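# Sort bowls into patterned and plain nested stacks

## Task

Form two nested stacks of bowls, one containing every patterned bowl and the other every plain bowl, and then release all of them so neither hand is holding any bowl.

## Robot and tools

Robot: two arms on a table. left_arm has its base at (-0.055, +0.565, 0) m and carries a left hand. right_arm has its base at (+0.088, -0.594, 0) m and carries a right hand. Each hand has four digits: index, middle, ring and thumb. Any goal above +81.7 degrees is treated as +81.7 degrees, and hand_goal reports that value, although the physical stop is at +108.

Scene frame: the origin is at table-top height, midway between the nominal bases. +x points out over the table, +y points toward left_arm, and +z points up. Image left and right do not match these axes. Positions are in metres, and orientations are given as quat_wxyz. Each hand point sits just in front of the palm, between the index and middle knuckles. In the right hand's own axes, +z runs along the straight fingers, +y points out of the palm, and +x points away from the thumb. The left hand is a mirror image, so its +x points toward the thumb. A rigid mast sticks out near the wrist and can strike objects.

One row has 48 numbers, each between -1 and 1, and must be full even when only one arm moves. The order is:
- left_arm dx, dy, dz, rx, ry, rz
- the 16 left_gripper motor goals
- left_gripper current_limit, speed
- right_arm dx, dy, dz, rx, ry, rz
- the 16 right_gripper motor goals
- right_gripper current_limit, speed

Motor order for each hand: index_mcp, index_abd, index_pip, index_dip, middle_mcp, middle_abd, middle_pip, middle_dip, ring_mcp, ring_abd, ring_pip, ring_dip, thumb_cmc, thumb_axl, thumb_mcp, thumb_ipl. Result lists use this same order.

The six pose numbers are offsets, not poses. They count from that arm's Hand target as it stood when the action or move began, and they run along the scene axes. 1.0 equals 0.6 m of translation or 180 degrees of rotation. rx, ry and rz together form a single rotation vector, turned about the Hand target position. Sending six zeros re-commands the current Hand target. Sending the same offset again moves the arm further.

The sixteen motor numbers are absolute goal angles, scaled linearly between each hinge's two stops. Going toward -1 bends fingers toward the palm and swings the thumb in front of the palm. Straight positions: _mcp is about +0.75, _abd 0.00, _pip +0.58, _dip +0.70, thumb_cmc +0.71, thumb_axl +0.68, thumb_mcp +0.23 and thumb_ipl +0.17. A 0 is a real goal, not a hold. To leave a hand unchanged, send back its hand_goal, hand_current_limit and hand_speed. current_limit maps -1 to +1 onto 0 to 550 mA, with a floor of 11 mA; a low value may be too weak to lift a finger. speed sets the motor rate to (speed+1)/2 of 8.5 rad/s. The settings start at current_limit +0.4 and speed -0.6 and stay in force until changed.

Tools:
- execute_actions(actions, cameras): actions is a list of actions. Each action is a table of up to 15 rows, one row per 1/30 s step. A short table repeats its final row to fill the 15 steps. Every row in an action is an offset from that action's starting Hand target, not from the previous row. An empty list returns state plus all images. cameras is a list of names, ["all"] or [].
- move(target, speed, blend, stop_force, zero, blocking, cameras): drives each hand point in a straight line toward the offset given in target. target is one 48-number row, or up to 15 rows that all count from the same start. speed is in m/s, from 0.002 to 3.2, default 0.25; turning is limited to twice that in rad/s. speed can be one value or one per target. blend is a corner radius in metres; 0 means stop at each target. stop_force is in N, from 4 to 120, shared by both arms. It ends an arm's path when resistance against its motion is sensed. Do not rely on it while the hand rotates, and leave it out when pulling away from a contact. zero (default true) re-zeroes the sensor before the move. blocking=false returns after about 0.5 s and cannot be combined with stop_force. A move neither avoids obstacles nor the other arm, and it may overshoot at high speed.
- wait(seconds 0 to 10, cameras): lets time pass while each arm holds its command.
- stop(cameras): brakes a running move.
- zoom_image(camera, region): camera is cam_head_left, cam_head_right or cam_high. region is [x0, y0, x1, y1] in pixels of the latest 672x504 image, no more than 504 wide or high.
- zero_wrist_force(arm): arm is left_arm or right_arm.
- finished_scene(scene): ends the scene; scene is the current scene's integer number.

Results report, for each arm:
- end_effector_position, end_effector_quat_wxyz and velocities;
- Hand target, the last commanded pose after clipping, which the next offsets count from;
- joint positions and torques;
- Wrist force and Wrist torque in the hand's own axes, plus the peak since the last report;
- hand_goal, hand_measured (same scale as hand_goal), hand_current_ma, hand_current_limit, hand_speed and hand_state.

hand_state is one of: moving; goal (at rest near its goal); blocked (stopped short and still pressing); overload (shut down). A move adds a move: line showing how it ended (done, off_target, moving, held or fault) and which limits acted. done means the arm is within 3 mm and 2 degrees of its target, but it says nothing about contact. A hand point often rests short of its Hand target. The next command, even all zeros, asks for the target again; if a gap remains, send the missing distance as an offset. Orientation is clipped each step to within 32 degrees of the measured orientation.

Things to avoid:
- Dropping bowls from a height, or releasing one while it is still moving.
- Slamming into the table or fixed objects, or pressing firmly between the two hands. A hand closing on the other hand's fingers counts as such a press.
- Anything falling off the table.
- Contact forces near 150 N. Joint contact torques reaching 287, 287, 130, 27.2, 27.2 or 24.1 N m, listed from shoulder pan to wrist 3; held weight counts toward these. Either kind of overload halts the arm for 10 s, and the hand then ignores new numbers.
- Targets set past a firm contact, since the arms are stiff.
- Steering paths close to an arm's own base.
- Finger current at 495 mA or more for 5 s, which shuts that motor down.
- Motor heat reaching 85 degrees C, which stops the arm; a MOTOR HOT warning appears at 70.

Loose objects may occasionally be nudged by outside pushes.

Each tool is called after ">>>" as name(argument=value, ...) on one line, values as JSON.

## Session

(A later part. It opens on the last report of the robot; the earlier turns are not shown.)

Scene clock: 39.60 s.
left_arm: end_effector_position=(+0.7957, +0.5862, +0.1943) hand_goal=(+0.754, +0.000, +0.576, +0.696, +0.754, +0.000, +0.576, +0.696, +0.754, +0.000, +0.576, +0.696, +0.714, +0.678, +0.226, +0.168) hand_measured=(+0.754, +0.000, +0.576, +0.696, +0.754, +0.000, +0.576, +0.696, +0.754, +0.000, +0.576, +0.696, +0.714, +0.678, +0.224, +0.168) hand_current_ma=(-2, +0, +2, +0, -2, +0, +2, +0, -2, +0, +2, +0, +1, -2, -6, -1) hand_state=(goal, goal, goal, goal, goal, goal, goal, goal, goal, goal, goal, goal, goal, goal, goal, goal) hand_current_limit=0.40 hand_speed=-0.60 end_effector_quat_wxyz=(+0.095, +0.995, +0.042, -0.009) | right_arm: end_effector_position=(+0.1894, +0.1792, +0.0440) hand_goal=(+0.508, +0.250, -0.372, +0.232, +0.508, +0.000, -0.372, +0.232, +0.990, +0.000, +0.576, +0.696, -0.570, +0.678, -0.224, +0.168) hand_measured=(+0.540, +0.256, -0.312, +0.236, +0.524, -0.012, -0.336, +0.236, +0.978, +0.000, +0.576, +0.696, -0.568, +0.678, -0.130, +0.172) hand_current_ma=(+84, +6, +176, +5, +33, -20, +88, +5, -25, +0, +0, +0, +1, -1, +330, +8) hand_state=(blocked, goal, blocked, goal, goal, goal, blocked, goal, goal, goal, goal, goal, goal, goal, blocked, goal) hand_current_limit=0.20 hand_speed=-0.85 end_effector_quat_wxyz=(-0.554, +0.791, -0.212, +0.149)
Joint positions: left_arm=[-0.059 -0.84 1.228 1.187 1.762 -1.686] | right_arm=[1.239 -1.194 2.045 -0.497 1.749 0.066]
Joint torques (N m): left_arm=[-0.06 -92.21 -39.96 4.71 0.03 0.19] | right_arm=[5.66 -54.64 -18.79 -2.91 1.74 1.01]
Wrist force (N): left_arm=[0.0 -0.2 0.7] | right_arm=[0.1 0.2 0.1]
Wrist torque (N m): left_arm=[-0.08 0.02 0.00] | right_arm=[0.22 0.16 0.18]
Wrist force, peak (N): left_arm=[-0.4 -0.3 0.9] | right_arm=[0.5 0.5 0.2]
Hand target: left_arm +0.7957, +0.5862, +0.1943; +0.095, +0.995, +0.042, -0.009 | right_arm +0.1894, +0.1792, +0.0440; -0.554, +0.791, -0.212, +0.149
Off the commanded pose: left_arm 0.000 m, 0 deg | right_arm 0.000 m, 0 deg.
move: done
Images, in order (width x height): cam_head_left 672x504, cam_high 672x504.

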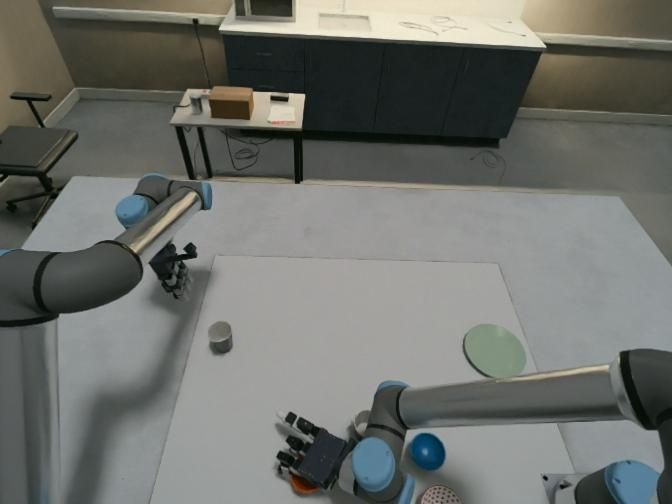

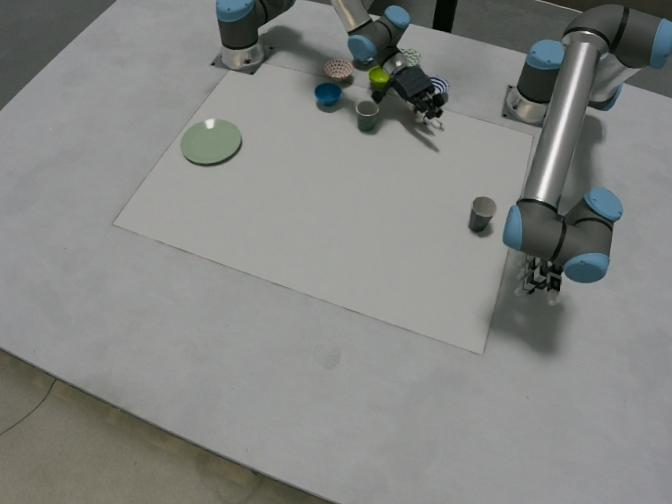

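>>> wait(seconds=0.1, cameras=["cam_high","cam_head_left","cam_head_right"])

>>> zoom_image(camera="cam_head_right", region=[230, 384, 390, 504])

>>> zoom_image(camera="cam_head_left", region=[250, 384, 410, 504])

>>> zoom_image(camera="cam_high", region=[395, 80, 465, 140])

Scene clock: 40.13 s.
left_arm: end_effector_position=(+0.7957, +0.5862, +0.1943) hand_goal=(+0.754, +0.000, +0.576, +0.696, +0.754, +0.000, +0.576, +0.696, +0.754, +0.000, +0.576, +0.696, +0.714, +0.678, +0.226, +0.168) hand_measured=(+0.754, +0.000, +0.576, +0.696, +0.754, +0.000, +0.576, +0.696, +0.754, +0.000, +0.576, +0.696, +0.714, +0.678, +0.224, +0.168) hand_current_ma=(-2, +0, +2, +0, -2, +0, +2, +0, -2, +0, +2, +0, +1, -2, -6, -1) hand_state=(goal, goal, goal, goal, goal, goal, goal, goal, goal, goal, goal, goal, goal, goal, goal, goal) hand_current_limit=0.40 hand_speed=-0.60 end_effector_quat_wxyz=(+0.095, +0.995, +0.042, -0.009) | right_arm: end_effector_position=(+0.1894, +0.1792, +0.0440) hand_goal=(+0.508, +0.250, -0.372, +0.232, +0.508, +0.000, -0.372, +0.232, +0.990, +0.000, +0.576, +0.696, -0.570, +0.678, -0.224, +0.168) hand_measured=(+0.540, +0.256, -0.312, +0.236, +0.524, -0.012, -0.336, +0.236, +0.978, +0.000, +0.576, +0.696, -0.568, +0.678, -0.130, +0.172) hand_current_ma=(+84, +6, +176, +5, +33, -20, +88, +5, -25, +0, +0, +0, +1, -1, +330, +8) hand_state=(blocked, goal, blocked, goal, goal, goal, blocked, goal, goal, goal, goal, goal, goal, goal, blocked, goal) hand_current_limit=0.20 hand_speed=-0.85 end_effector_quat_wxyz=(-0.554, +0.791, -0.212, +0.149)
Joint positions: left_arm=[-0.059 -0.84 1.228 1.187 1.762 -1.686] | right_arm=[1.239 -1.194 2.045 -0.497 1.749 0.066]
Joint torques (N m): left_arm=[-1.21 -92.76 -40.22 4.73 0.28 0.32] | right_arm=[5.11 -51.76 -19.23 -2.8 2.21 1.04]
Wrist force (N): left_arm=[0.2 -0.2 -0.1] | right_arm=[0.1 0.4 0.4]
Wrist torque (N m): left_arm=[-0.02 -0.02 0.02] | right_arm=[0.22 0.15 0.19]
Wrist force, peak (N): left_arm=[-0.3 0.2 0.7] | right_arm=[0.5 0.4 0.3]
Hand target: left_arm +0.7957, +0.5862, +0.1943; +0.095, +0.995, +0.042, -0.009 | right_arm +0.1894, +0.1792, +0.0440; -0.554, +0.791, -0.212, +0.149
Off the commanded pose: left_arm 0.000 m, 0 deg | right_arm 0.000 m, 0 deg.
wait: 0.10 s; at rest from the start

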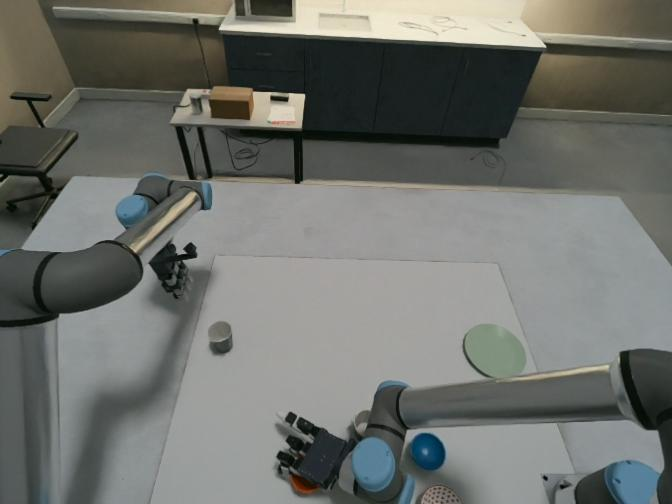

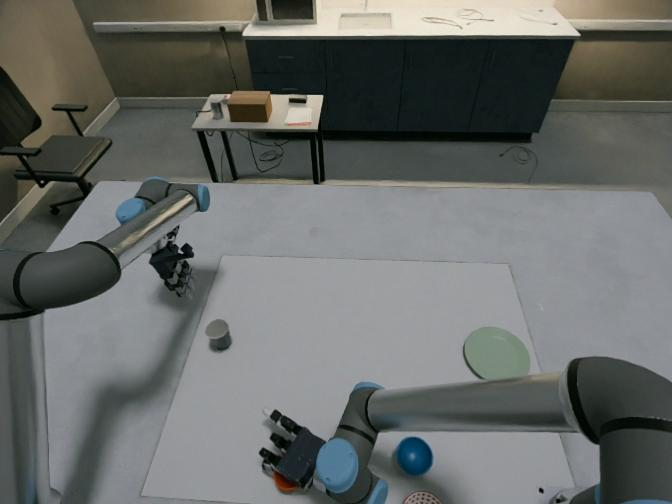

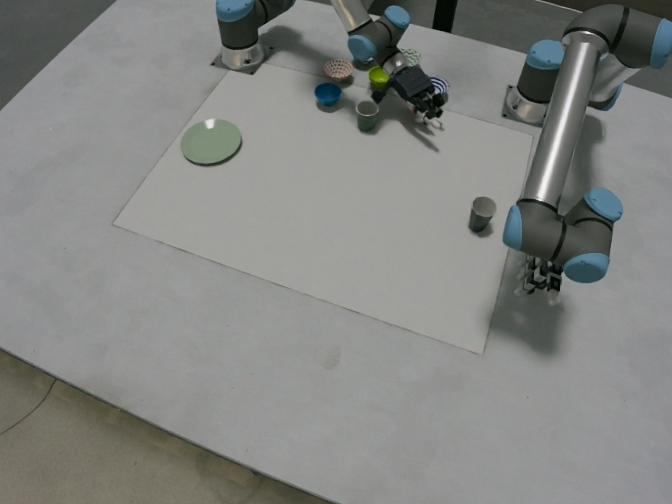

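Scaled by 3.150.

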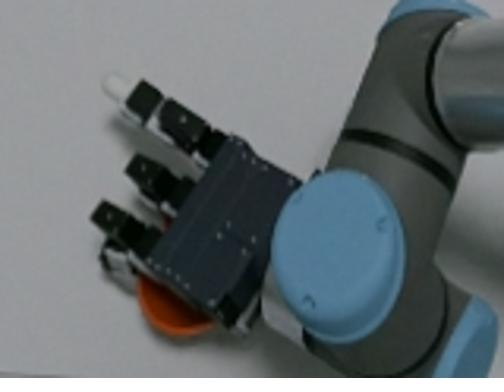

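Scaled by 3.150.

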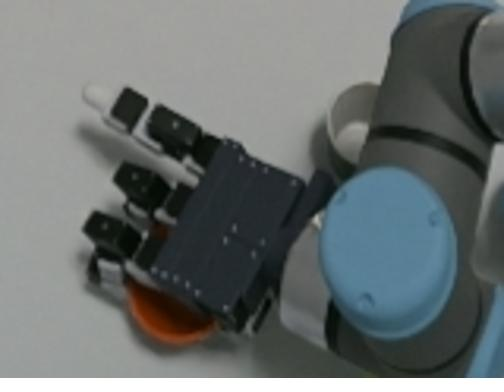

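Scaled by 7.200.

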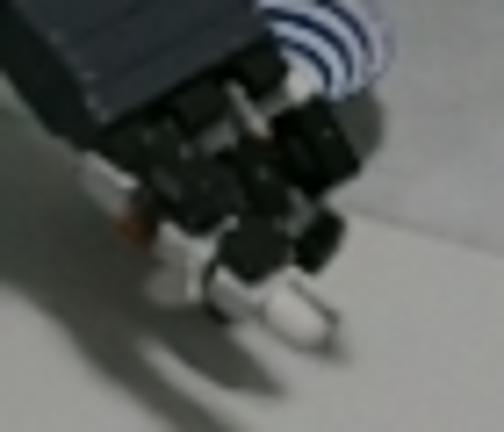

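>>> move(target=[0,0,0,0,0,0, 0.754,0,0.576,0.696,0.754,0,0.576,0.696,0.754,0,0.576,0.696,0.714,0.678,0.226,0.168,0.4,-0.6, 0,0,0.04,0,0,0, 0.507,0.25,-0.372,0.232,0.507,0,-0.372,0.232,0.99,0,0.576,0.696,-0.571,0.677,-0.2247,0.1676,0.2,-0.85], speed=0.03, cameras=["cam_high","cam_head_left","cam_head_right"])

>>> zoom_image(camera="cam_head_left", region=[250, 384, 410, 504])

>>> zoom_image(camera="cam_high", region=[385, 70, 465, 140])

Scene clock: 44.47 s.
left_arm: end_effector_position=(+0.7957, +0.5862, +0.1943) hand_goal=(+0.754, +0.000, +0.576, +0.696, +0.754, +0.000, +0.576, +0.696, +0.754, +0.000, +0.576, +0.696, +0.714, +0.678, +0.226, +0.168) hand_measured=(+0.754, +0.000, +0.576, +0.696, +0.754, +0.000, +0.576, +0.696, +0.754, +0.000, +0.576, +0.696, +0.714, +0.678, +0.224, +0.168) hand_current_ma=(-2, +0, +2, +0, -2, +0, +2, +0, -2, +0, +2, +0, +1, -2, -6, -1) hand_state=(goal, goal, goal, goal, goal, goal, goal, goal, goal, goal, goal, goal, goal, goal, goal, goal) hand_current_limit=0.40 hand_speed=-0.60 end_effector_quat_wxyz=(+0.095, +0.995, +0.042, -0.009) | right_arm: end_effector_position=(+0.1894, +0.1792, +0.0678) hand_goal=(+0.508, +0.250, -0.372, +0.232, +0.508, +0.000, -0.372, +0.232, +0.990, +0.000, +0.576, +0.696, -0.570, +0.678, -0.224, +0.168) hand_measured=(+0.540, +0.256, -0.312, +0.236, +0.524, -0.012, -0.336, +0.236, +0.978, +0.000, +0.576, +0.696, -0.568, +0.678, -0.130, +0.172) hand_current_ma=(+85, +6, +175, +5, +33, -20, +88, +5, -25, +0, +0, +0, +1, -1, +330, +8) hand_state=(blocked, goal, blocked, goal, goal, goal, blocked, goal, goal, goal, goal, goal, goal, goal, blocked, goal) hand_current_limit=0.20 hand_speed=-0.85 end_effector_quat_wxyz=(-0.554, +0.791, -0.212, +0.149)
Joint positions: left_arm=[-0.059 -0.84 1.228 1.187 1.762 -1.686] | right_arm=[1.239 -1.226 2.034 -0.454 1.749 0.066]
Joint torques (N m): left_arm=[0.54 -92.56 -40.11 4.67 0.04 0.07] | right_arm=[8.96 -79.41 -44.67 1.84 2.4 0.29]
Wrist force (N): left_arm=[-0.4 -0.3 0.4] | right_arm=[-0.1 -0.2 0.2]
Wrist torque (N m): left_arm=[-0.06 0.06 -0.03] | right_arm=[0.17 0.20 0.18]
Wrist force, peak (N): left_arm=[-0.7 -0.1 0.8] | right_arm=[0.3 0.7 0.4]
Hand target: left_arm +0.7957, +0.5862, +0.1943; +0.095, +0.995, +0.042, -0.009 | right_arm +0.1894, +0.1792, +0.0680; -0.554, +0.791, -0.212, +0.149
Off the commanded pose: left_arm 0.000 m, 0 deg | right_arm 0.000 m, 0 deg.
move: done

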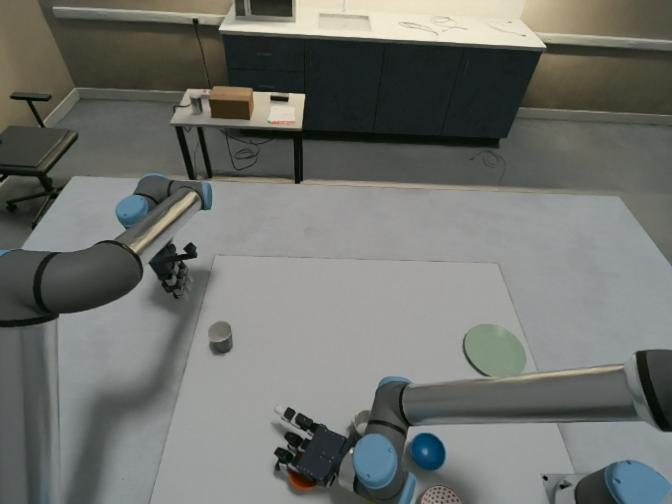

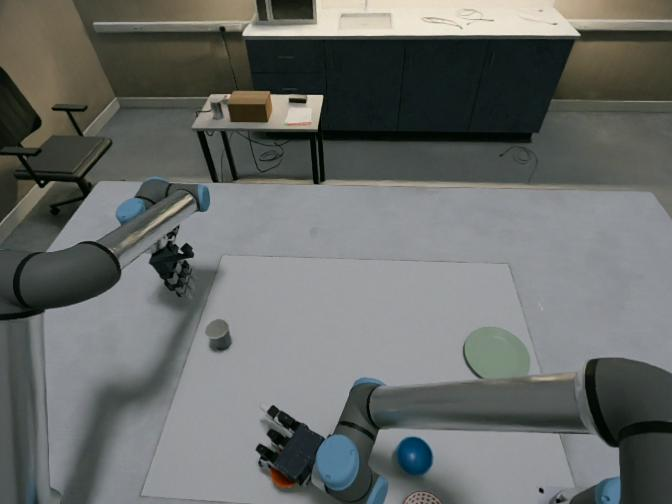

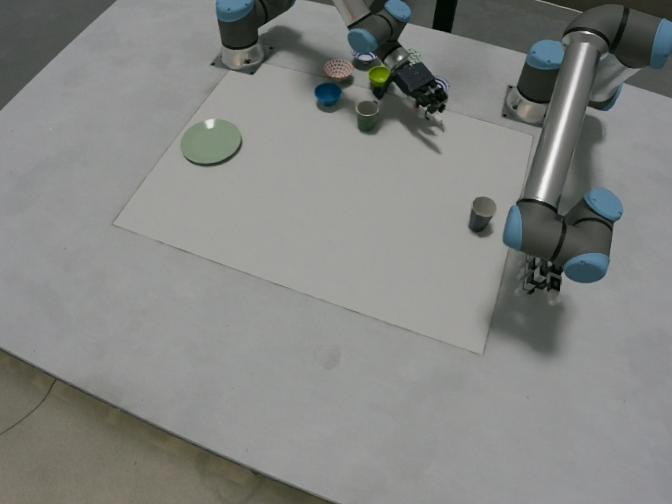

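Scaled by 3.150.

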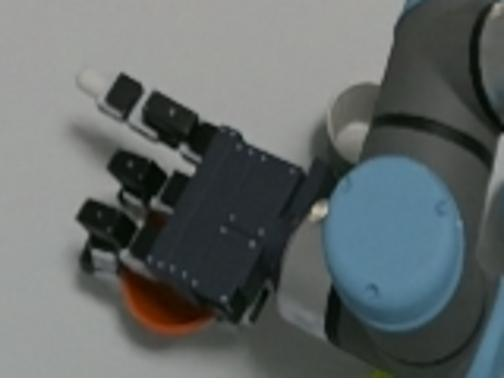

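Scaled by 6.300.

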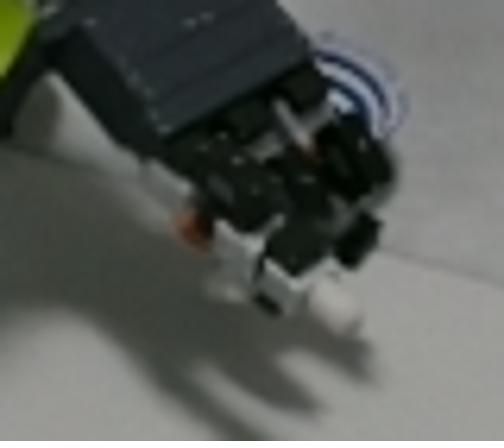

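>>> move(target=[0,0,0,0,0,0, 0.754,0,0.576,0.696,0.754,0,0.576,0.696,0.754,0,0.576,0.696,0.714,0.678,0.226,0.168,0.4,-0.6, 0,0,0.12,0,0,0, 0.507,0.25,-0.372,0.232,0.507,0,-0.372,0.232,0.99,0,0.576,0.696,-0.571,0.677,-0.2247,0.1676,0.2,-0.85], speed=0.06, cameras=["cam_high","cam_head_left","cam_head_right"])

>>> zoom_image(camera="cam_head_left", region=[250, 384, 410, 504])

>>> zoom_image(camera="cam_high", region=[385, 50, 465, 120])

>>> zoom_image(camera="cam_head_right", region=[230, 384, 390, 504])

Scene clock: 46.53 s.
left_arm: end_effector_position=(+0.7957, +0.5862, +0.1943) hand_goal=(+0.754, +0.000, +0.576, +0.696, +0.754, +0.000, +0.576, +0.696, +0.754, +0.000, +0.576, +0.696, +0.714, +0.678, +0.226, +0.168) hand_measured=(+0.754, +0.000, +0.576, +0.696, +0.754, +0.000, +0.576, +0.696, +0.754, +0.000, +0.576, +0.696, +0.714, +0.678, +0.224, +0.168) hand_current_ma=(-2, +0, +2, +0, -2, +0, +2, +0, -2, +0, +2, +0, +1, -2, -6, -1) hand_state=(goal, goal, goal, goal, goal, goal, goal, goal, goal, goal, goal, goal, goal, goal, goal, goal) hand_current_limit=0.40 hand_speed=-0.60 end_effector_quat_wxyz=(+0.095, +0.995, +0.042, -0.009) | right_arm: end_effector_position=(+0.1894, +0.1792, +0.1398) hand_goal=(+0.508, +0.250, -0.372, +0.232, +0.508, +0.000, -0.372, +0.232, +0.990, +0.000, +0.576, +0.696, -0.570, +0.678, -0.224, +0.168) hand_measured=(+0.540, +0.256, -0.312, +0.236, +0.524, -0.012, -0.336, +0.236, +0.978, +0.000, +0.576, +0.696, -0.568, +0.678, -0.130, +0.172) hand_current_ma=(+85, +6, +175, +5, +33, -20, +88, +5, -25, +0, +0, +0, +1, -1, +330, +8) hand_state=(blocked, goal, blocked, goal, goal, goal, blocked, goal, goal, goal, goal, goal, goal, goal, blocked, goal) hand_current_limit=0.20 hand_speed=-0.85 end_effector_quat_wxyz=(-0.554, +0.791, -0.212, +0.149)
Joint positions: left_arm=[-0.059 -0.84 1.228 1.187 1.762 -1.686] | right_arm=[1.239 -1.314 1.988 -0.32 1.749 0.066]
Joint torques (N m): left_arm=[0.77 -92.47 -40.42 4.58 0.42 0.11] | right_arm=[4.43 -74.29 -49.77 1.75 1.93 0.69]
Wrist force (N): left_arm=[-0.4 0.3 0.3] | right_arm=[0.2 -0.2 0.2]
Wrist torque (N m): left_arm=[0.01 0.07 -0.05] | right_arm=[0.19 0.17 0.21]
Wrist force, peak (N): left_arm=[-0.3 -0.4 0.9] | right_arm=[-0.1 -0.9 0.3]
Hand target: left_arm +0.7957, +0.5862, +0.1943; +0.095, +0.995, +0.042, -0.009 | right_arm +0.1894, +0.1792, +0.1400; -0.554, +0.791, -0.212, +0.149
Off the commanded pose: left_arm 0.000 m, 0 deg | right_arm 0.000 m, 0 deg.
move: done

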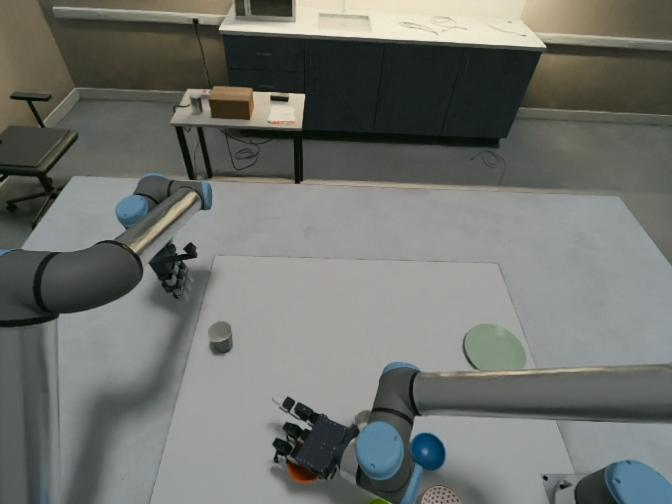

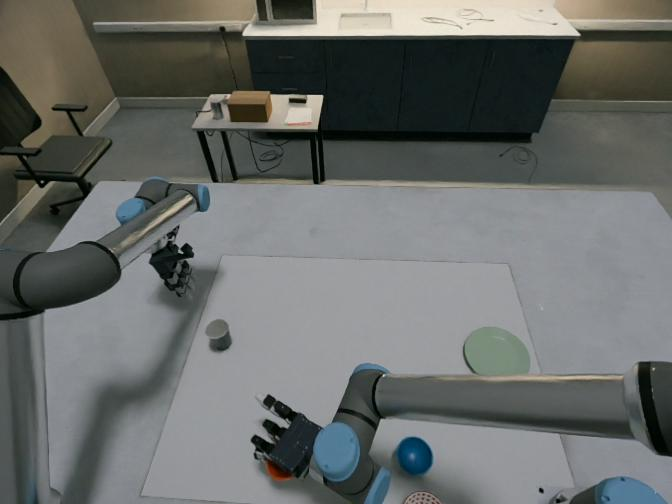

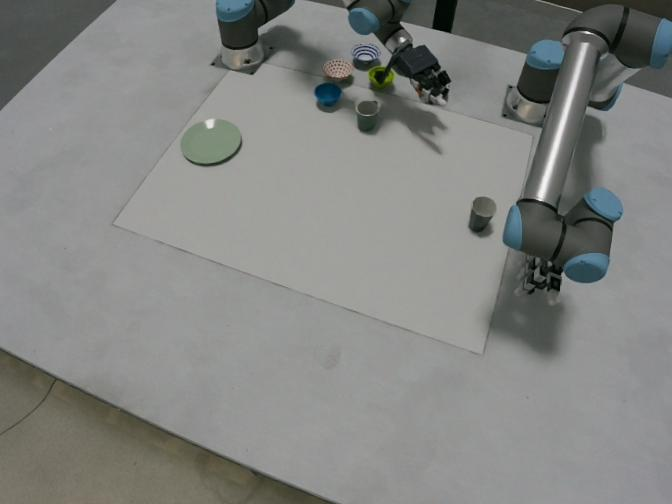

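Scaled by 3.150.

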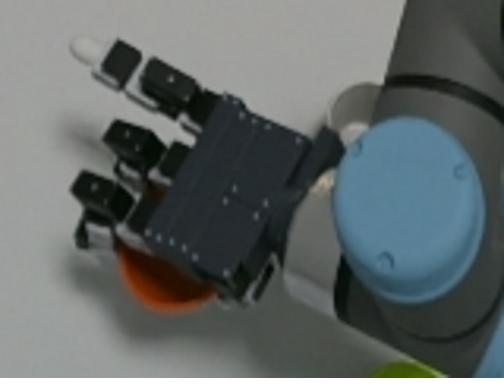

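Scaled by 6.300.

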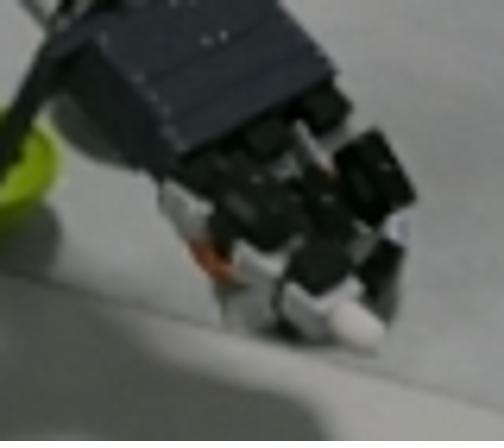

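Scaled by 3.150.

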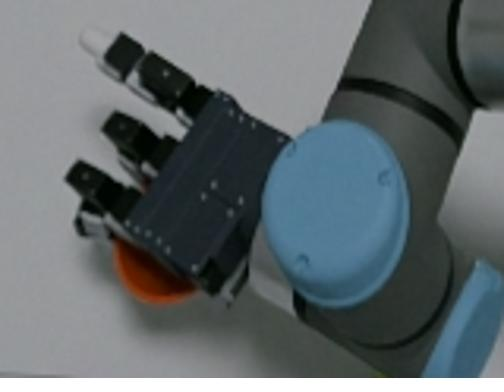

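>>> move(target=[0,0,0,0,0,0, 0.754,0,0.576,0.696,0.754,0,0.576,0.696,0.754,0,0.576,0.696,0.714,0.678,0.226,0.168,0.4,-0.6, 0,0,-0.159,0,0,0, 0.507,0.25,-0.372,0.232,0.507,0,-0.372,0.232,0.99,0,0.576,0.696,-0.571,0.677,-0.2247,0.1676,0.2,-0.85], speed=0.08, stop_force=5, cameras=[])

>>> move(target=[0,0,0,0,0,0, 0.754,0,0.576,0.696,0.754,0,0.576,0.696,0.754,0,0.576,0.696,0.714,0.678,0.226,0.168,0.4,-0.6, 0,0,0,0,0,0, 0.479,0.25,0.358,0.551,0.479,0,0.358,0.551,0.99,0,0.576,0.696,-0.571,0.677,0.1685,0.1676,0.2,-0.9], speed=0.08, cameras=["cam_high","cam_head_left"])

>>> zoom_image(camera="cam_head_left", region=[250, 384, 410, 504])

>>> zoom_image(camera="cam_high", region=[385, 70, 465, 140])

Scene clock: 49.60 s.
left_arm: end_effector_position=(+0.7957, +0.5862, +0.1943) hand_goal=(+0.754, +0.000, +0.576, +0.696, +0.754, +0.000, +0.576, +0.696, +0.754, +0.000, +0.576, +0.696, +0.714, +0.678, +0.226, +0.168) hand_measured=(+0.754, +0.000, +0.576, +0.696, +0.754, +0.000, +0.576, +0.696, +0.754, +0.000, +0.576, +0.696, +0.714, +0.678, +0.224, +0.168) hand_current_ma=(-2, +0, +2, +0, -2, +0, +2, +0, -2, +0, +2, +0, +1, -2, -6, -1) hand_state=(goal, goal, goal, goal, goal, goal, goal, goal, goal, goal, goal, goal, goal, goal, goal, goal) hand_current_limit=0.40 hand_speed=-0.60 end_effector_quat_wxyz=(+0.095, +0.995, +0.042, -0.009) | right_arm: end_effector_position=(+0.1894, +0.1792, +0.0446) hand_goal=(+0.508, +0.250, -0.372, +0.232, +0.508, +0.000, -0.372, +0.232, +0.990, +0.000, +0.576, +0.696, -0.570, +0.678, -0.224, +0.168) hand_measured=(+0.540, +0.256, -0.312, +0.236, +0.524, -0.012, -0.338, +0.236, +0.978, +0.000, +0.576, +0.696, -0.568, +0.678, -0.130, +0.172) hand_current_ma=(+85, +6, +174, +5, +33, -20, +88, +5, -25, +0, +0, +0, +1, -1, +330, +8) hand_state=(blocked, goal, blocked, goal, goal, goal, blocked, goal, goal, goal, goal, goal, goal, goal, blocked, goal) hand_current_limit=0.20 hand_speed=-0.85 end_effector_quat_wxyz=(-0.554, +0.791, -0.212, +0.149)
Joint positions: left_arm=[-0.059 -0.84 1.228 1.187 1.762 -1.686] | right_arm=[1.239 -1.195 2.045 -0.496 1.749 0.066]
Joint torques (N m): left_arm=[0.82 -93.95 -40.69 4.72 0.2 0.2] | right_arm=[8.61 -51.54 -18.63 -3.65 2.33 -0.17]
Wrist force (N): left_arm=[-0.4 0.1 0.3] | right_arm=[0.4 0.2 0.4]
Wrist torque (N m): left_arm=[-0.02 0.06 -0.04] | right_arm=[0.20 0.11 0.21]
Wrist force, peak (N): left_arm=[-0.5 1.0 0.2] | right_arm=[0.3 -1.5 0.5]
Hand target: left_arm +0.7957, +0.5862, +0.1943; +0.095, +0.995, +0.042, -0.009 | right_arm +0.1894, +0.1792, +0.0446; -0.554, +0.791, -0.212, +0.149
Off the commanded pose: left_arm 0.000 m, 0 deg | right_arm 0.000 m, 0 deg.
move: done
No camera images: "cameras" was empty.

Scene clock: 51.90 s.
left_arm: end_effector_position=(+0.7957, +0.5862, +0.1943) hand_goal=(+0.754, +0.000, +0.576, +0.696, +0.754, +0.000, +0.576, +0.696, +0.754, +0.000, +0.576, +0.696, +0.714, +0.678, +0.226, +0.168) hand_measured=(+0.754, +0.000, +0.576, +0.696, +0.754, +0.000, +0.576, +0.696, +0.754, +0.000, +0.576, +0.696, +0.714, +0.678, +0.224, +0.168) hand_current_ma=(-2, +0, +2, +0, -2, +0, +2, +0, -2, +0, +2, +0, +1, -2, -6, -1) hand_state=(goal, goal, goal, goal, goal, goal, goal, goal, goal, goal, goal, goal, goal, goal, goal, goal) hand_current_limit=0.40 hand_speed=-0.60 end_effector_quat_wxyz=(+0.095, +0.995, +0.042, -0.009) | right_arm: end_effector_position=(+0.1894, +0.1793, +0.0446) hand_goal=(+0.480, +0.250, +0.358, +0.552, +0.480, +0.000, +0.358, +0.552, +0.990, +0.000, +0.576, +0.696, -0.570, +0.678, +0.168, +0.168) hand_measured=(+0.474, +0.252, +0.352, +0.550, +0.464, -0.004, -0.044, +0.512, +0.978, +0.000, +0.576, +0.696, -0.568, +0.678, +0.164, +0.170) hand_current_ma=(-9, +2, -11, -3, -33, -3, -330, -103, -25, +0, +0, +0, +1, -1, -9, +3) hand_state=(goal, goal, goal, goal, goal, goal, blocked, blocked, goal, goal, goal, goal, goal, goal, goal, goal) hand_current_limit=0.20 hand_speed=-0.90 end_effector_quat_wxyz=(-0.554, +0.791, -0.212, +0.149)
Joint positions: left_arm=[-0.059 -0.84 1.228 1.187 1.762 -1.686] | right_arm=[1.239 -1.195 2.045 -0.496 1.749 0.066]
Joint torques (N m): left_arm=[-0.37 -92.5 -39.84 4.86 0.23 0.37] | right_arm=[9.2 -52.58 -19.71 0.43 2.43 -0.33]
Wrist force (N): left_arm=[-0.3 -0.1 -0.1] | right_arm=[0.2 -6.9 -5.7]
Wrist torque (N m): left_arm=[0.00 0.04 -0.04] | right_arm=[0.48 0.28 0.04]
Wrist force, peak (N): left_arm=[-0.3 0.4 0.8] | right_arm=[0.1 -7.1 -5.7]
Hand target: left_arm +0.7957, +0.5862, +0.1943; +0.095, +0.995, +0.042, -0.009 | right_arm +0.1894, +0.1792, +0.0446; -0.554, +0.791, -0.212, +0.149
Off the commanded pose: left_arm 0.000 m, 0 deg | right_arm 0.000 m, 0 deg.
move: done
Images, in order (width x height): cam_head_left 672x504, cam_high 672x504.

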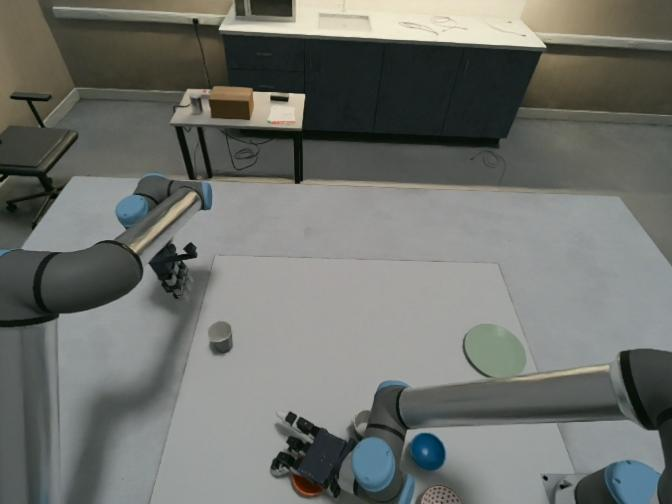

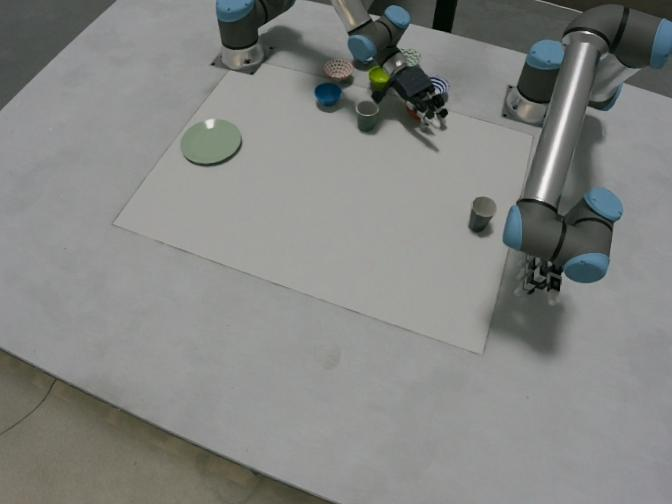

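Scaled by 3.150.

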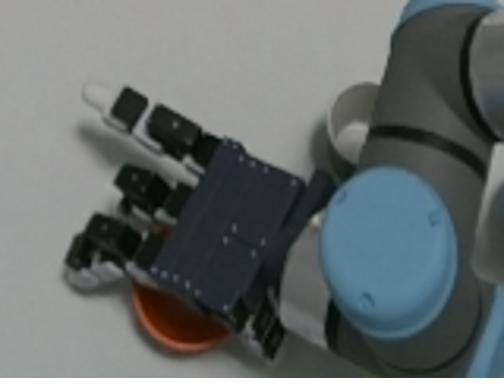

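Scaled by 6.300.

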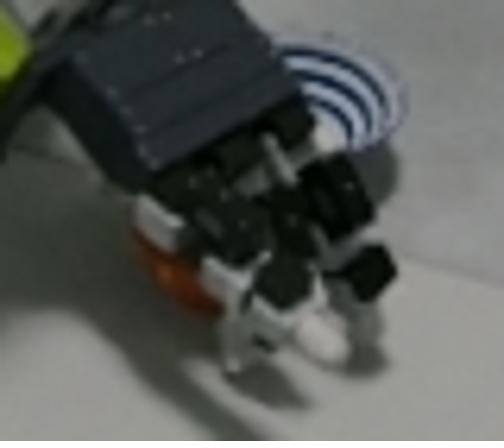

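>>> execute_actions(actions=[])

Scene clock: 53.30 s.
left_arm: end_effector_position=(+0.7957, +0.5862, +0.1943) hand_goal=(+0.754, +0.000, +0.576, +0.696, +0.754, +0.000, +0.576, +0.696, +0.754, +0.000, +0.576, +0.696, +0.714, +0.678, +0.226, +0.168) hand_measured=(+0.754, +0.000, +0.576, +0.696, +0.754, +0.000, +0.576, +0.696, +0.754, +0.000, +0.576, +0.696, +0.714, +0.678, +0.224, +0.168) hand_current_ma=(-2, +0, +2, +0, -2, +0, +2, +0, -2, +0, +2, +0, +1, -2, -6, -1) hand_state=(goal, goal, goal, goal, goal, goal, goal, goal, goal, goal, goal, goal, goal, goal, goal, goal) hand_current_limit=0.40 hand_speed=-0.60 end_effector_quat_wxyz=(+0.095, +0.995, +0.042, -0.009) | right_arm: end_effector_position=(+0.1894, +0.1792, +0.0446) hand_goal=(+0.480, +0.250, +0.358, +0.552, +0.480, +0.000, +0.358, +0.552, +0.990, +0.000, +0.576, +0.696, -0.570, +0.678, +0.168, +0.168) hand_measured=(+0.474, +0.252, +0.352, +0.550, +0.464, -0.004, -0.044, +0.512, +0.978, +0.000, +0.576, +0.696, -0.568, +0.678, +0.164, +0.170) hand_current_ma=(-9, +2, -11, -3, -33, -3, -330, -103, -25, +0, +0, +0, +1, -1, -9, +3) hand_state=(goal, goal, goal, goal, goal, goal, blocked, blocked, goal, goal, goal, goal, goal, goal, goal, goal) hand_current_limit=0.20 hand_speed=-0.90 end_effector_quat_wxyz=(-0.554, +0.791, -0.212, +0.149)
Joint positions: left_arm=[-0.059 -0.84 1.228 1.187 1.762 -1.686] | right_arm=[1.239 -1.195 2.045 -0.496 1.749 0.066]
Joint velocities: within noise
Joint torques (N m): left_arm=[0.49 -92.75 -40.05 4.47 0.16 0.45] | right_arm=[8.48 -53.4 -20.5 1.04 2.58 -0.17]
Motor temperatures (°C): left_arm=[26 29 25 37 26 37] | right_arm=[29 31 26 32 41 33]
Wrist force (N): left_arm=[-0.6 0.5 0.2] | right_arm=[-0.1 -7.0 -5.6]
Wrist torque (N m): left_arm=[0.05 0.08 -0.06] | right_arm=[0.46 0.32 0.01]
Wrist force, peak (N): left_arm=[-0.7 0.2 0.5] | right_arm=[0.2 -7.3 -5.8]
Hand target: left_arm +0.7957, +0.5862, +0.1943; +0.095, +0.995, +0.042, -0.009 | right_arm +0.1894, +0.1792, +0.0446; -0.554, +0.791, -0.212, +0.149
Off the commanded pose: left_arm 0.000 m, 0 deg | right_arm 0.000 m, 0 deg.

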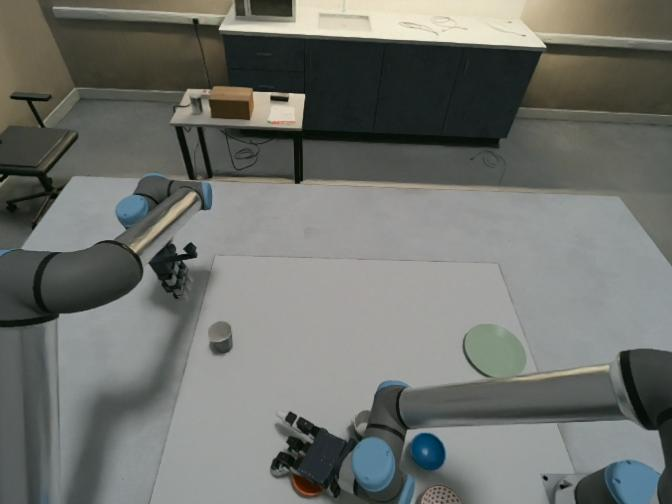

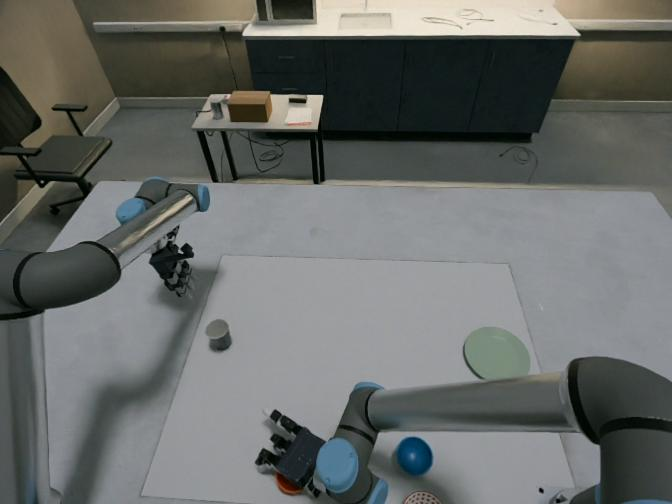

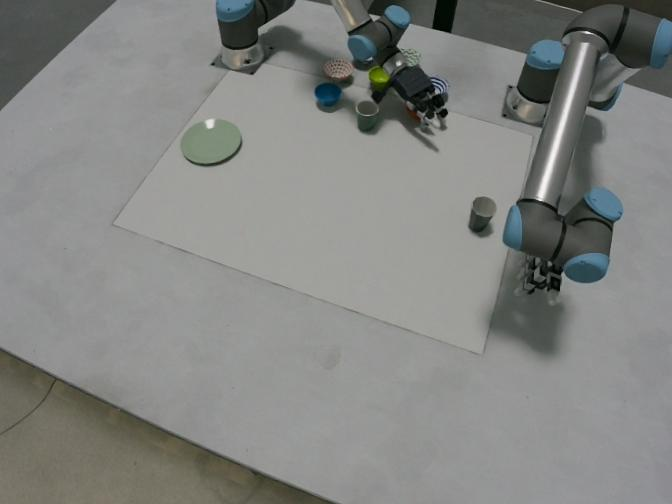

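>>> move(target=[0,0,0,0,0,0,0.754,0,0.576,0.696,0.754,0,0.576,0.696,0.754,0,0.576,0.696,0.714,0.678,0.226,0.168,0.4,-0.6,0,0,0.13,0,0,0,0.48,0.25,0.358,0.552,0.48,0,0.358,0.552,0.99,0,0.576,0.696,-0.57,0.678,0.168,0.168,0.2,-0.8], speed=0.06, cameras=["cam_head_left","cam_high"])

>>> zoom_image(camera="cam_high", region=[300, 30, 480, 165])

>>> zoom_image(camera="cam_head_left", region=[220, 354, 420, 504])

Scene clock: 55.33 s.
left_arm: end_effector_position=(+0.7957, +0.5862, +0.1943) hand_goal=(+0.754, +0.000, +0.576, +0.696, +0.754, +0.000, +0.576, +0.696, +0.754, +0.000, +0.576, +0.696, +0.714, +0.678, +0.226, +0.168) hand_measured=(+0.754, +0.000, +0.576, +0.696, +0.754, +0.000, +0.576, +0.696, +0.754, +0.000, +0.576, +0.696, +0.714, +0.678, +0.224, +0.168) hand_current_ma=(-2, +0, +2, +0, -2, +0, +2, +0, -2, +0, +2, +0, +1, -2, -6, -1) hand_state=(goal, goal, goal, goal, goal, goal, goal, goal, goal, goal, goal, goal, goal, goal, goal, goal) hand_current_limit=0.40 hand_speed=-0.60 end_effector_quat_wxyz=(+0.095, +0.995, +0.042, -0.009) | right_arm: end_effector_position=(+0.1894, +0.1792, +0.1224) hand_goal=(+0.480, +0.250, +0.358, +0.552, +0.480, +0.000, +0.358, +0.552, +0.990, +0.000, +0.576, +0.696, -0.570, +0.678, +0.168, +0.168) hand_measured=(+0.474, +0.252, +0.352, +0.550, +0.462, -0.004, +0.352, +0.548, +0.978, +0.000, +0.576, +0.696, -0.568, +0.678, +0.164, +0.170) hand_current_ma=(-10, +2, -10, -3, -41, -3, -8, -4, -25, +0, +0, +0, +1, -1, -8, +3) hand_state=(goal, goal, goal, goal, goal, goal, goal, goal, goal, goal, goal, goal, goal, goal, goal, goal) hand_current_limit=0.20 hand_speed=-0.80 end_effector_quat_wxyz=(-0.554, +0.791, -0.212, +0.149)
Joint positions: left_arm=[-0.059 -0.84 1.228 1.187 1.762 -1.686] | right_arm=[1.239 -1.294 2.001 -0.353 1.749 0.066]
Joint torques (N m): left_arm=[1.16 -93.26 -40.85 4.79 0.24 -0.03] | right_arm=[4.69 -72.71 -47.84 2.74 1.73 0.54]
Wrist force (N): left_arm=[-0.7 -0.1 0.1] | right_arm=[0.0 -0.7 0.1]
Wrist torque (N m): left_arm=[-0.02 0.10 -0.06] | right_arm=[0.17 0.20 0.18]
Wrist force, peak (N): left_arm=[-0.4 0.1 0.9] | right_arm=[0.2 -7.0 -5.5]
Hand target: left_arm +0.7957, +0.5862, +0.1943; +0.095, +0.995, +0.042, -0.009 | right_arm +0.1894, +0.1792, +0.1226; -0.554, +0.791, -0.212, +0.149
Off the commanded pose: left_arm 0.000 m, 0 deg | right_arm 0.000 m, 0 deg.
move: done
Images, in order (width x height): cam_head_left 672x504, cam_high 672x504.

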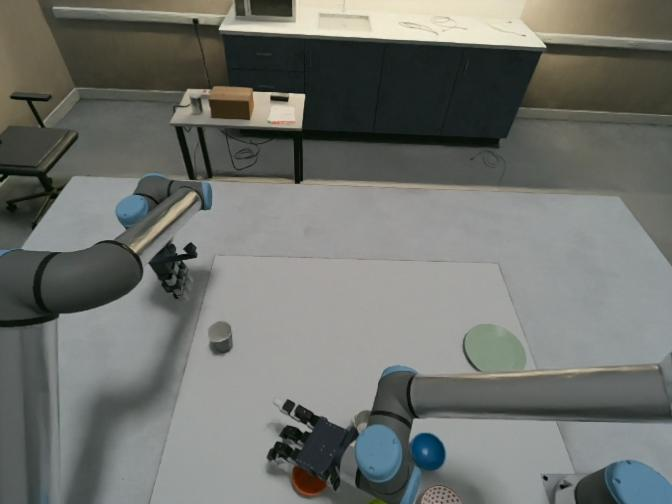

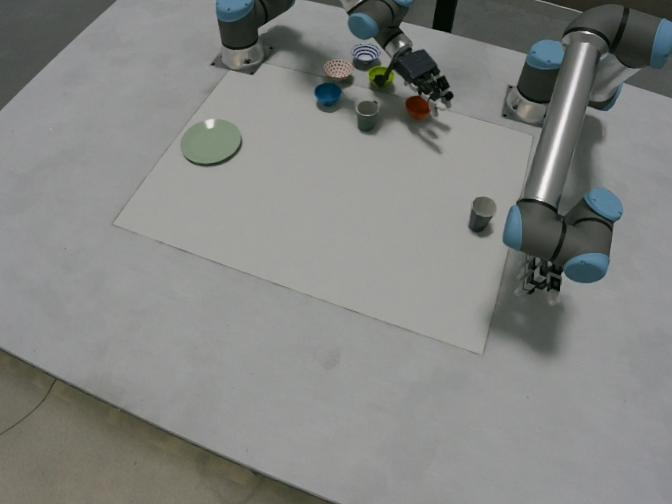

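Scaled by 2.800.

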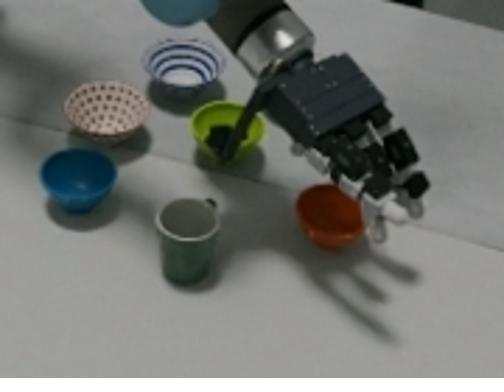

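Scaled by 2.520.

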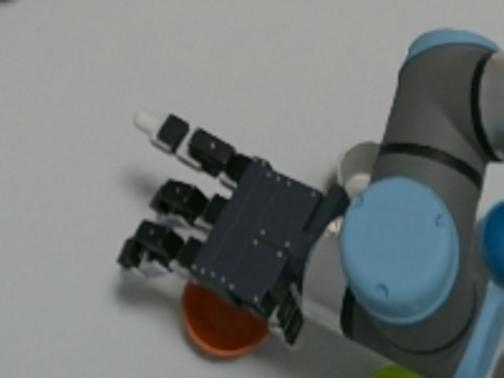

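>>> move(target=[0,0,0,0,0,0,0.754,0,0.576,0.696,0.754,0,0.576,0.696,0.754,0,0.576,0.696,0.714,0.678,0.226,0.168,0.4,-0.6,0.0027,0.0087,0,0,0,0,0.89,0.25,-0.518,0.768,0.89,0,-0.518,0.768,0.99,0,0.576,0.696,-0.57,0.678,0.36,-0.092,0.2,-0.7], speed=0.1)

>>> move(target=[0,0,0,0,0,0,0.754,0,0.576,0.696,0.754,0,0.576,0.696,0.754,0,0.576,0.696,0.714,0.678,0.226,0.168,0.4,-0.6,0,0,-0.1077,0,0,0,0.89,0.25,-0.518,0.768,0.89,0,-0.518,0.768,0.99,0,0.576,0.696,-0.57,0.678,0.36,-0.092,0.2,-0.7], speed=0.06, stop_force=6, cameras=["cam_head_left","cam_high"])

>>> zoom_image(camera="cam_high", region=[350, 50, 480, 150])

>>> zoom_image(camera="cam_head_left", region=[220, 354, 420, 504])

Scene clock: 58.80 s.
left_arm: end_effector_position=(+0.7957, +0.5862, +0.1943) hand_goal=(+0.754, +0.000, +0.576, +0.696, +0.754, +0.000, +0.576, +0.696, +0.754, +0.000, +0.576, +0.696, +0.714, +0.678, +0.226, +0.168) hand_measured=(+0.754, +0.000, +0.576, +0.696, +0.754, +0.000, +0.576, +0.696, +0.754, +0.000, +0.576, +0.696, +0.714, +0.678, +0.224, +0.168) hand_current_ma=(-2, +0, +2, +0, -2, +0, +2, +0, -2, +0, +2, +0, +1, -2, -6, -1) hand_state=(goal, goal, goal, goal, goal, goal, goal, goal, goal, goal, goal, goal, goal, goal, goal, goal) hand_current_limit=0.40 hand_speed=-0.60 end_effector_quat_wxyz=(+0.095, +0.995, +0.042, -0.009) | right_arm: end_effector_position=(+0.1910, +0.1845, +0.1226) hand_goal=(+0.890, +0.250, -0.518, +0.768, +0.890, +0.000, -0.518, +0.768, +0.990, +0.000, +0.576, +0.696, -0.570, +0.678, +0.360, -0.092) hand_measured=(+0.870, +0.252, -0.516, +0.766, +0.868, -0.004, -0.516, +0.764, +0.978, +0.000, +0.576, +0.696, -0.568, +0.678, +0.354, -0.090) hand_current_ma=(-49, +2, +3, -3, -50, -3, +2, -4, -25, +0, +0, +0, +1, -1, -12, +3) hand_state=(blocked, goal, goal, goal, blocked, goal, goal, goal, goal, goal, goal, goal, goal, goal, goal, goal) hand_current_limit=0.20 hand_speed=-0.70 end_effector_quat_wxyz=(-0.554, +0.791, -0.212, +0.149)
Joint positions: left_arm=[-0.059 -0.84 1.228 1.187 1.762 -1.686] | right_arm=[1.239 -1.287 1.99 -0.349 1.75 0.066]
Joint torques (N m): left_arm=[-1.67 -94.92 -41.2 4.47 0.58 0] | right_arm=[11.33 -48.93 -47.47 2.3 2.8 2.76]
Wrist force (N): left_arm=[-0.6 0.0 0.2] | right_arm=[0.1 -0.8 0.2]
Wrist torque (N m): left_arm=[-0.02 0.08 -0.05] | right_arm=[0.16 0.18 0.19]
Wrist force, peak (N): left_arm=[-0.8 0.2 1.0] | right_arm=[-0.1 -1.1 0.3]
Hand target: left_arm +0.7957, +0.5862, +0.1943; +0.095, +0.995, +0.042, -0.009 | right_arm +0.1910, +0.1845, +0.1226; -0.554, +0.791, -0.212, +0.149
Off the commanded pose: left_arm 0.000 m, 0 deg | right_arm 0.000 m, 0 deg.
move: done

Scene clock: 61.07 s.
left_arm: end_effector_position=(+0.7957, +0.5862, +0.1943) hand_goal=(+0.754, +0.000, +0.576, +0.696, +0.754, +0.000, +0.576, +0.696, +0.754, +0.000, +0.576, +0.696, +0.714, +0.678, +0.226, +0.168) hand_measured=(+0.754, +0.000, +0.576, +0.696, +0.754, +0.000, +0.576, +0.696, +0.754, +0.000, +0.576, +0.696, +0.714, +0.678, +0.224, +0.168) hand_current_ma=(-2, +0, +2, +0, -2, +0, +2, +0, -2, +0, +2, +0, +1, -2, -6, -1) hand_state=(goal, goal, goal, goal, goal, goal, goal, goal, goal, goal, goal, goal, goal, goal, goal, goal) hand_current_limit=0.40 hand_speed=-0.60 end_effector_quat_wxyz=(+0.095, +0.995, +0.042, -0.009) | right_arm: end_effector_position=(+0.1910, +0.1845, +0.0580) hand_goal=(+0.890, +0.250, -0.518, +0.768, +0.890, +0.000, -0.518, +0.768, +0.990, +0.000, +0.576, +0.696, -0.570, +0.678, +0.360, -0.092) hand_measured=(+0.870, +0.252, -0.516, +0.766, +0.870, -0.004, -0.516, +0.764, +0.978, +0.000, +0.576, +0.696, -0.568, +0.678, +0.354, -0.090) hand_current_ma=(-46, +2, +3, -3, -47, -3, +2, -4, -25, +0, +0, +0, +1, -1, -12, +3) hand_state=(goal, goal, goal, goal, blocked, goal, goal, goal, goal, goal, goal, goal, goal, goal, goal, goal) hand_current_limit=0.20 hand_speed=-0.70 end_effector_quat_wxyz=(-0.554, +0.791, -0.212, +0.149)
Joint positions: left_arm=[-0.059 -0.84 1.228 1.187 1.762 -1.686] | right_arm=[1.239 -1.206 2.028 -0.468 1.75 0.066]
Joint torques (N m): left_arm=[-0.74 -94.1 -40.74 4.36 0.15 0.21] | right_arm=[6.87 -52.64 -19.43 -3.49 0.64 0.72]
Wrist force (N): left_arm=[-0.1 -0.4 0.4] | right_arm=[0.1 -0.4 0.3]
Wrist torque (N m): left_arm=[-0.07 0.02 -0.01] | right_arm=[0.15 0.15 0.21]
Wrist force, peak (N): left_arm=[-0.6 -0.3 1.0] | right_arm=[-0.1 -1.5 0.5]
Hand target: left_arm +0.7957, +0.5862, +0.1943; +0.095, +0.995, +0.042, -0.009 | right_arm +0.1910, +0.1845, +0.0580; -0.554, +0.791, -0.212, +0.149
Off the commanded pose: left_arm 0.000 m, 0 deg | right_arm 0.000 m, 0 deg.
move: done
Images, in order (width x height): cam_head_left 672x504, cam_high 672x504.

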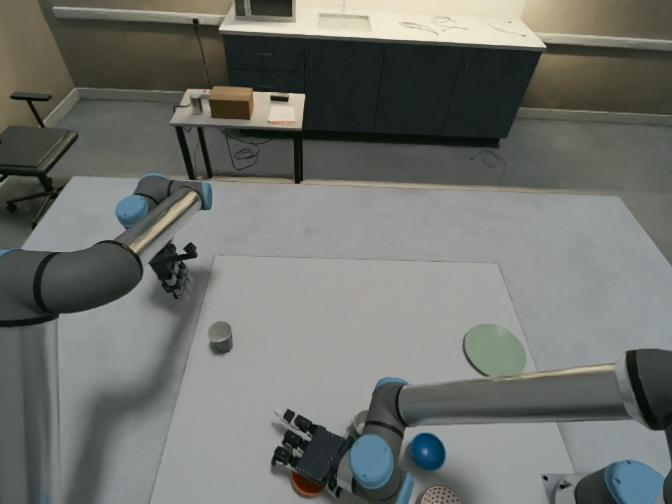

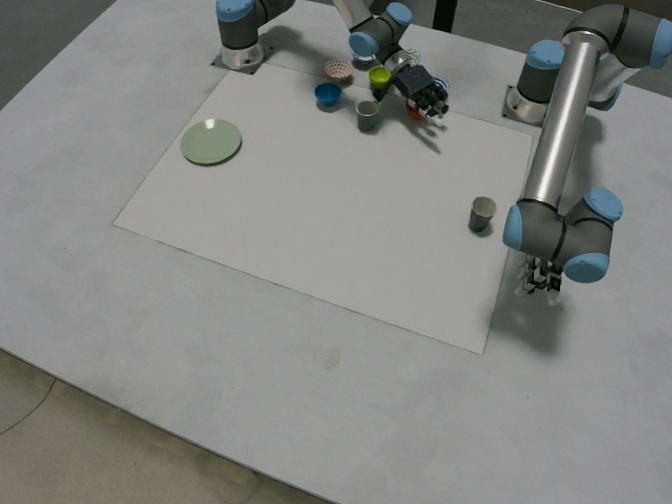

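Scaled by 3.877.

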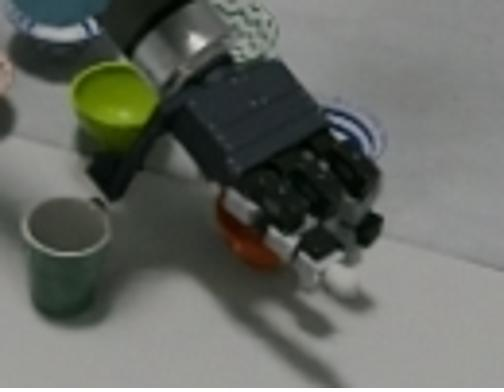

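Scaled by 2.520.

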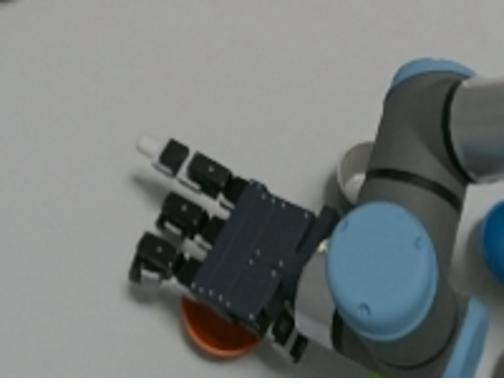

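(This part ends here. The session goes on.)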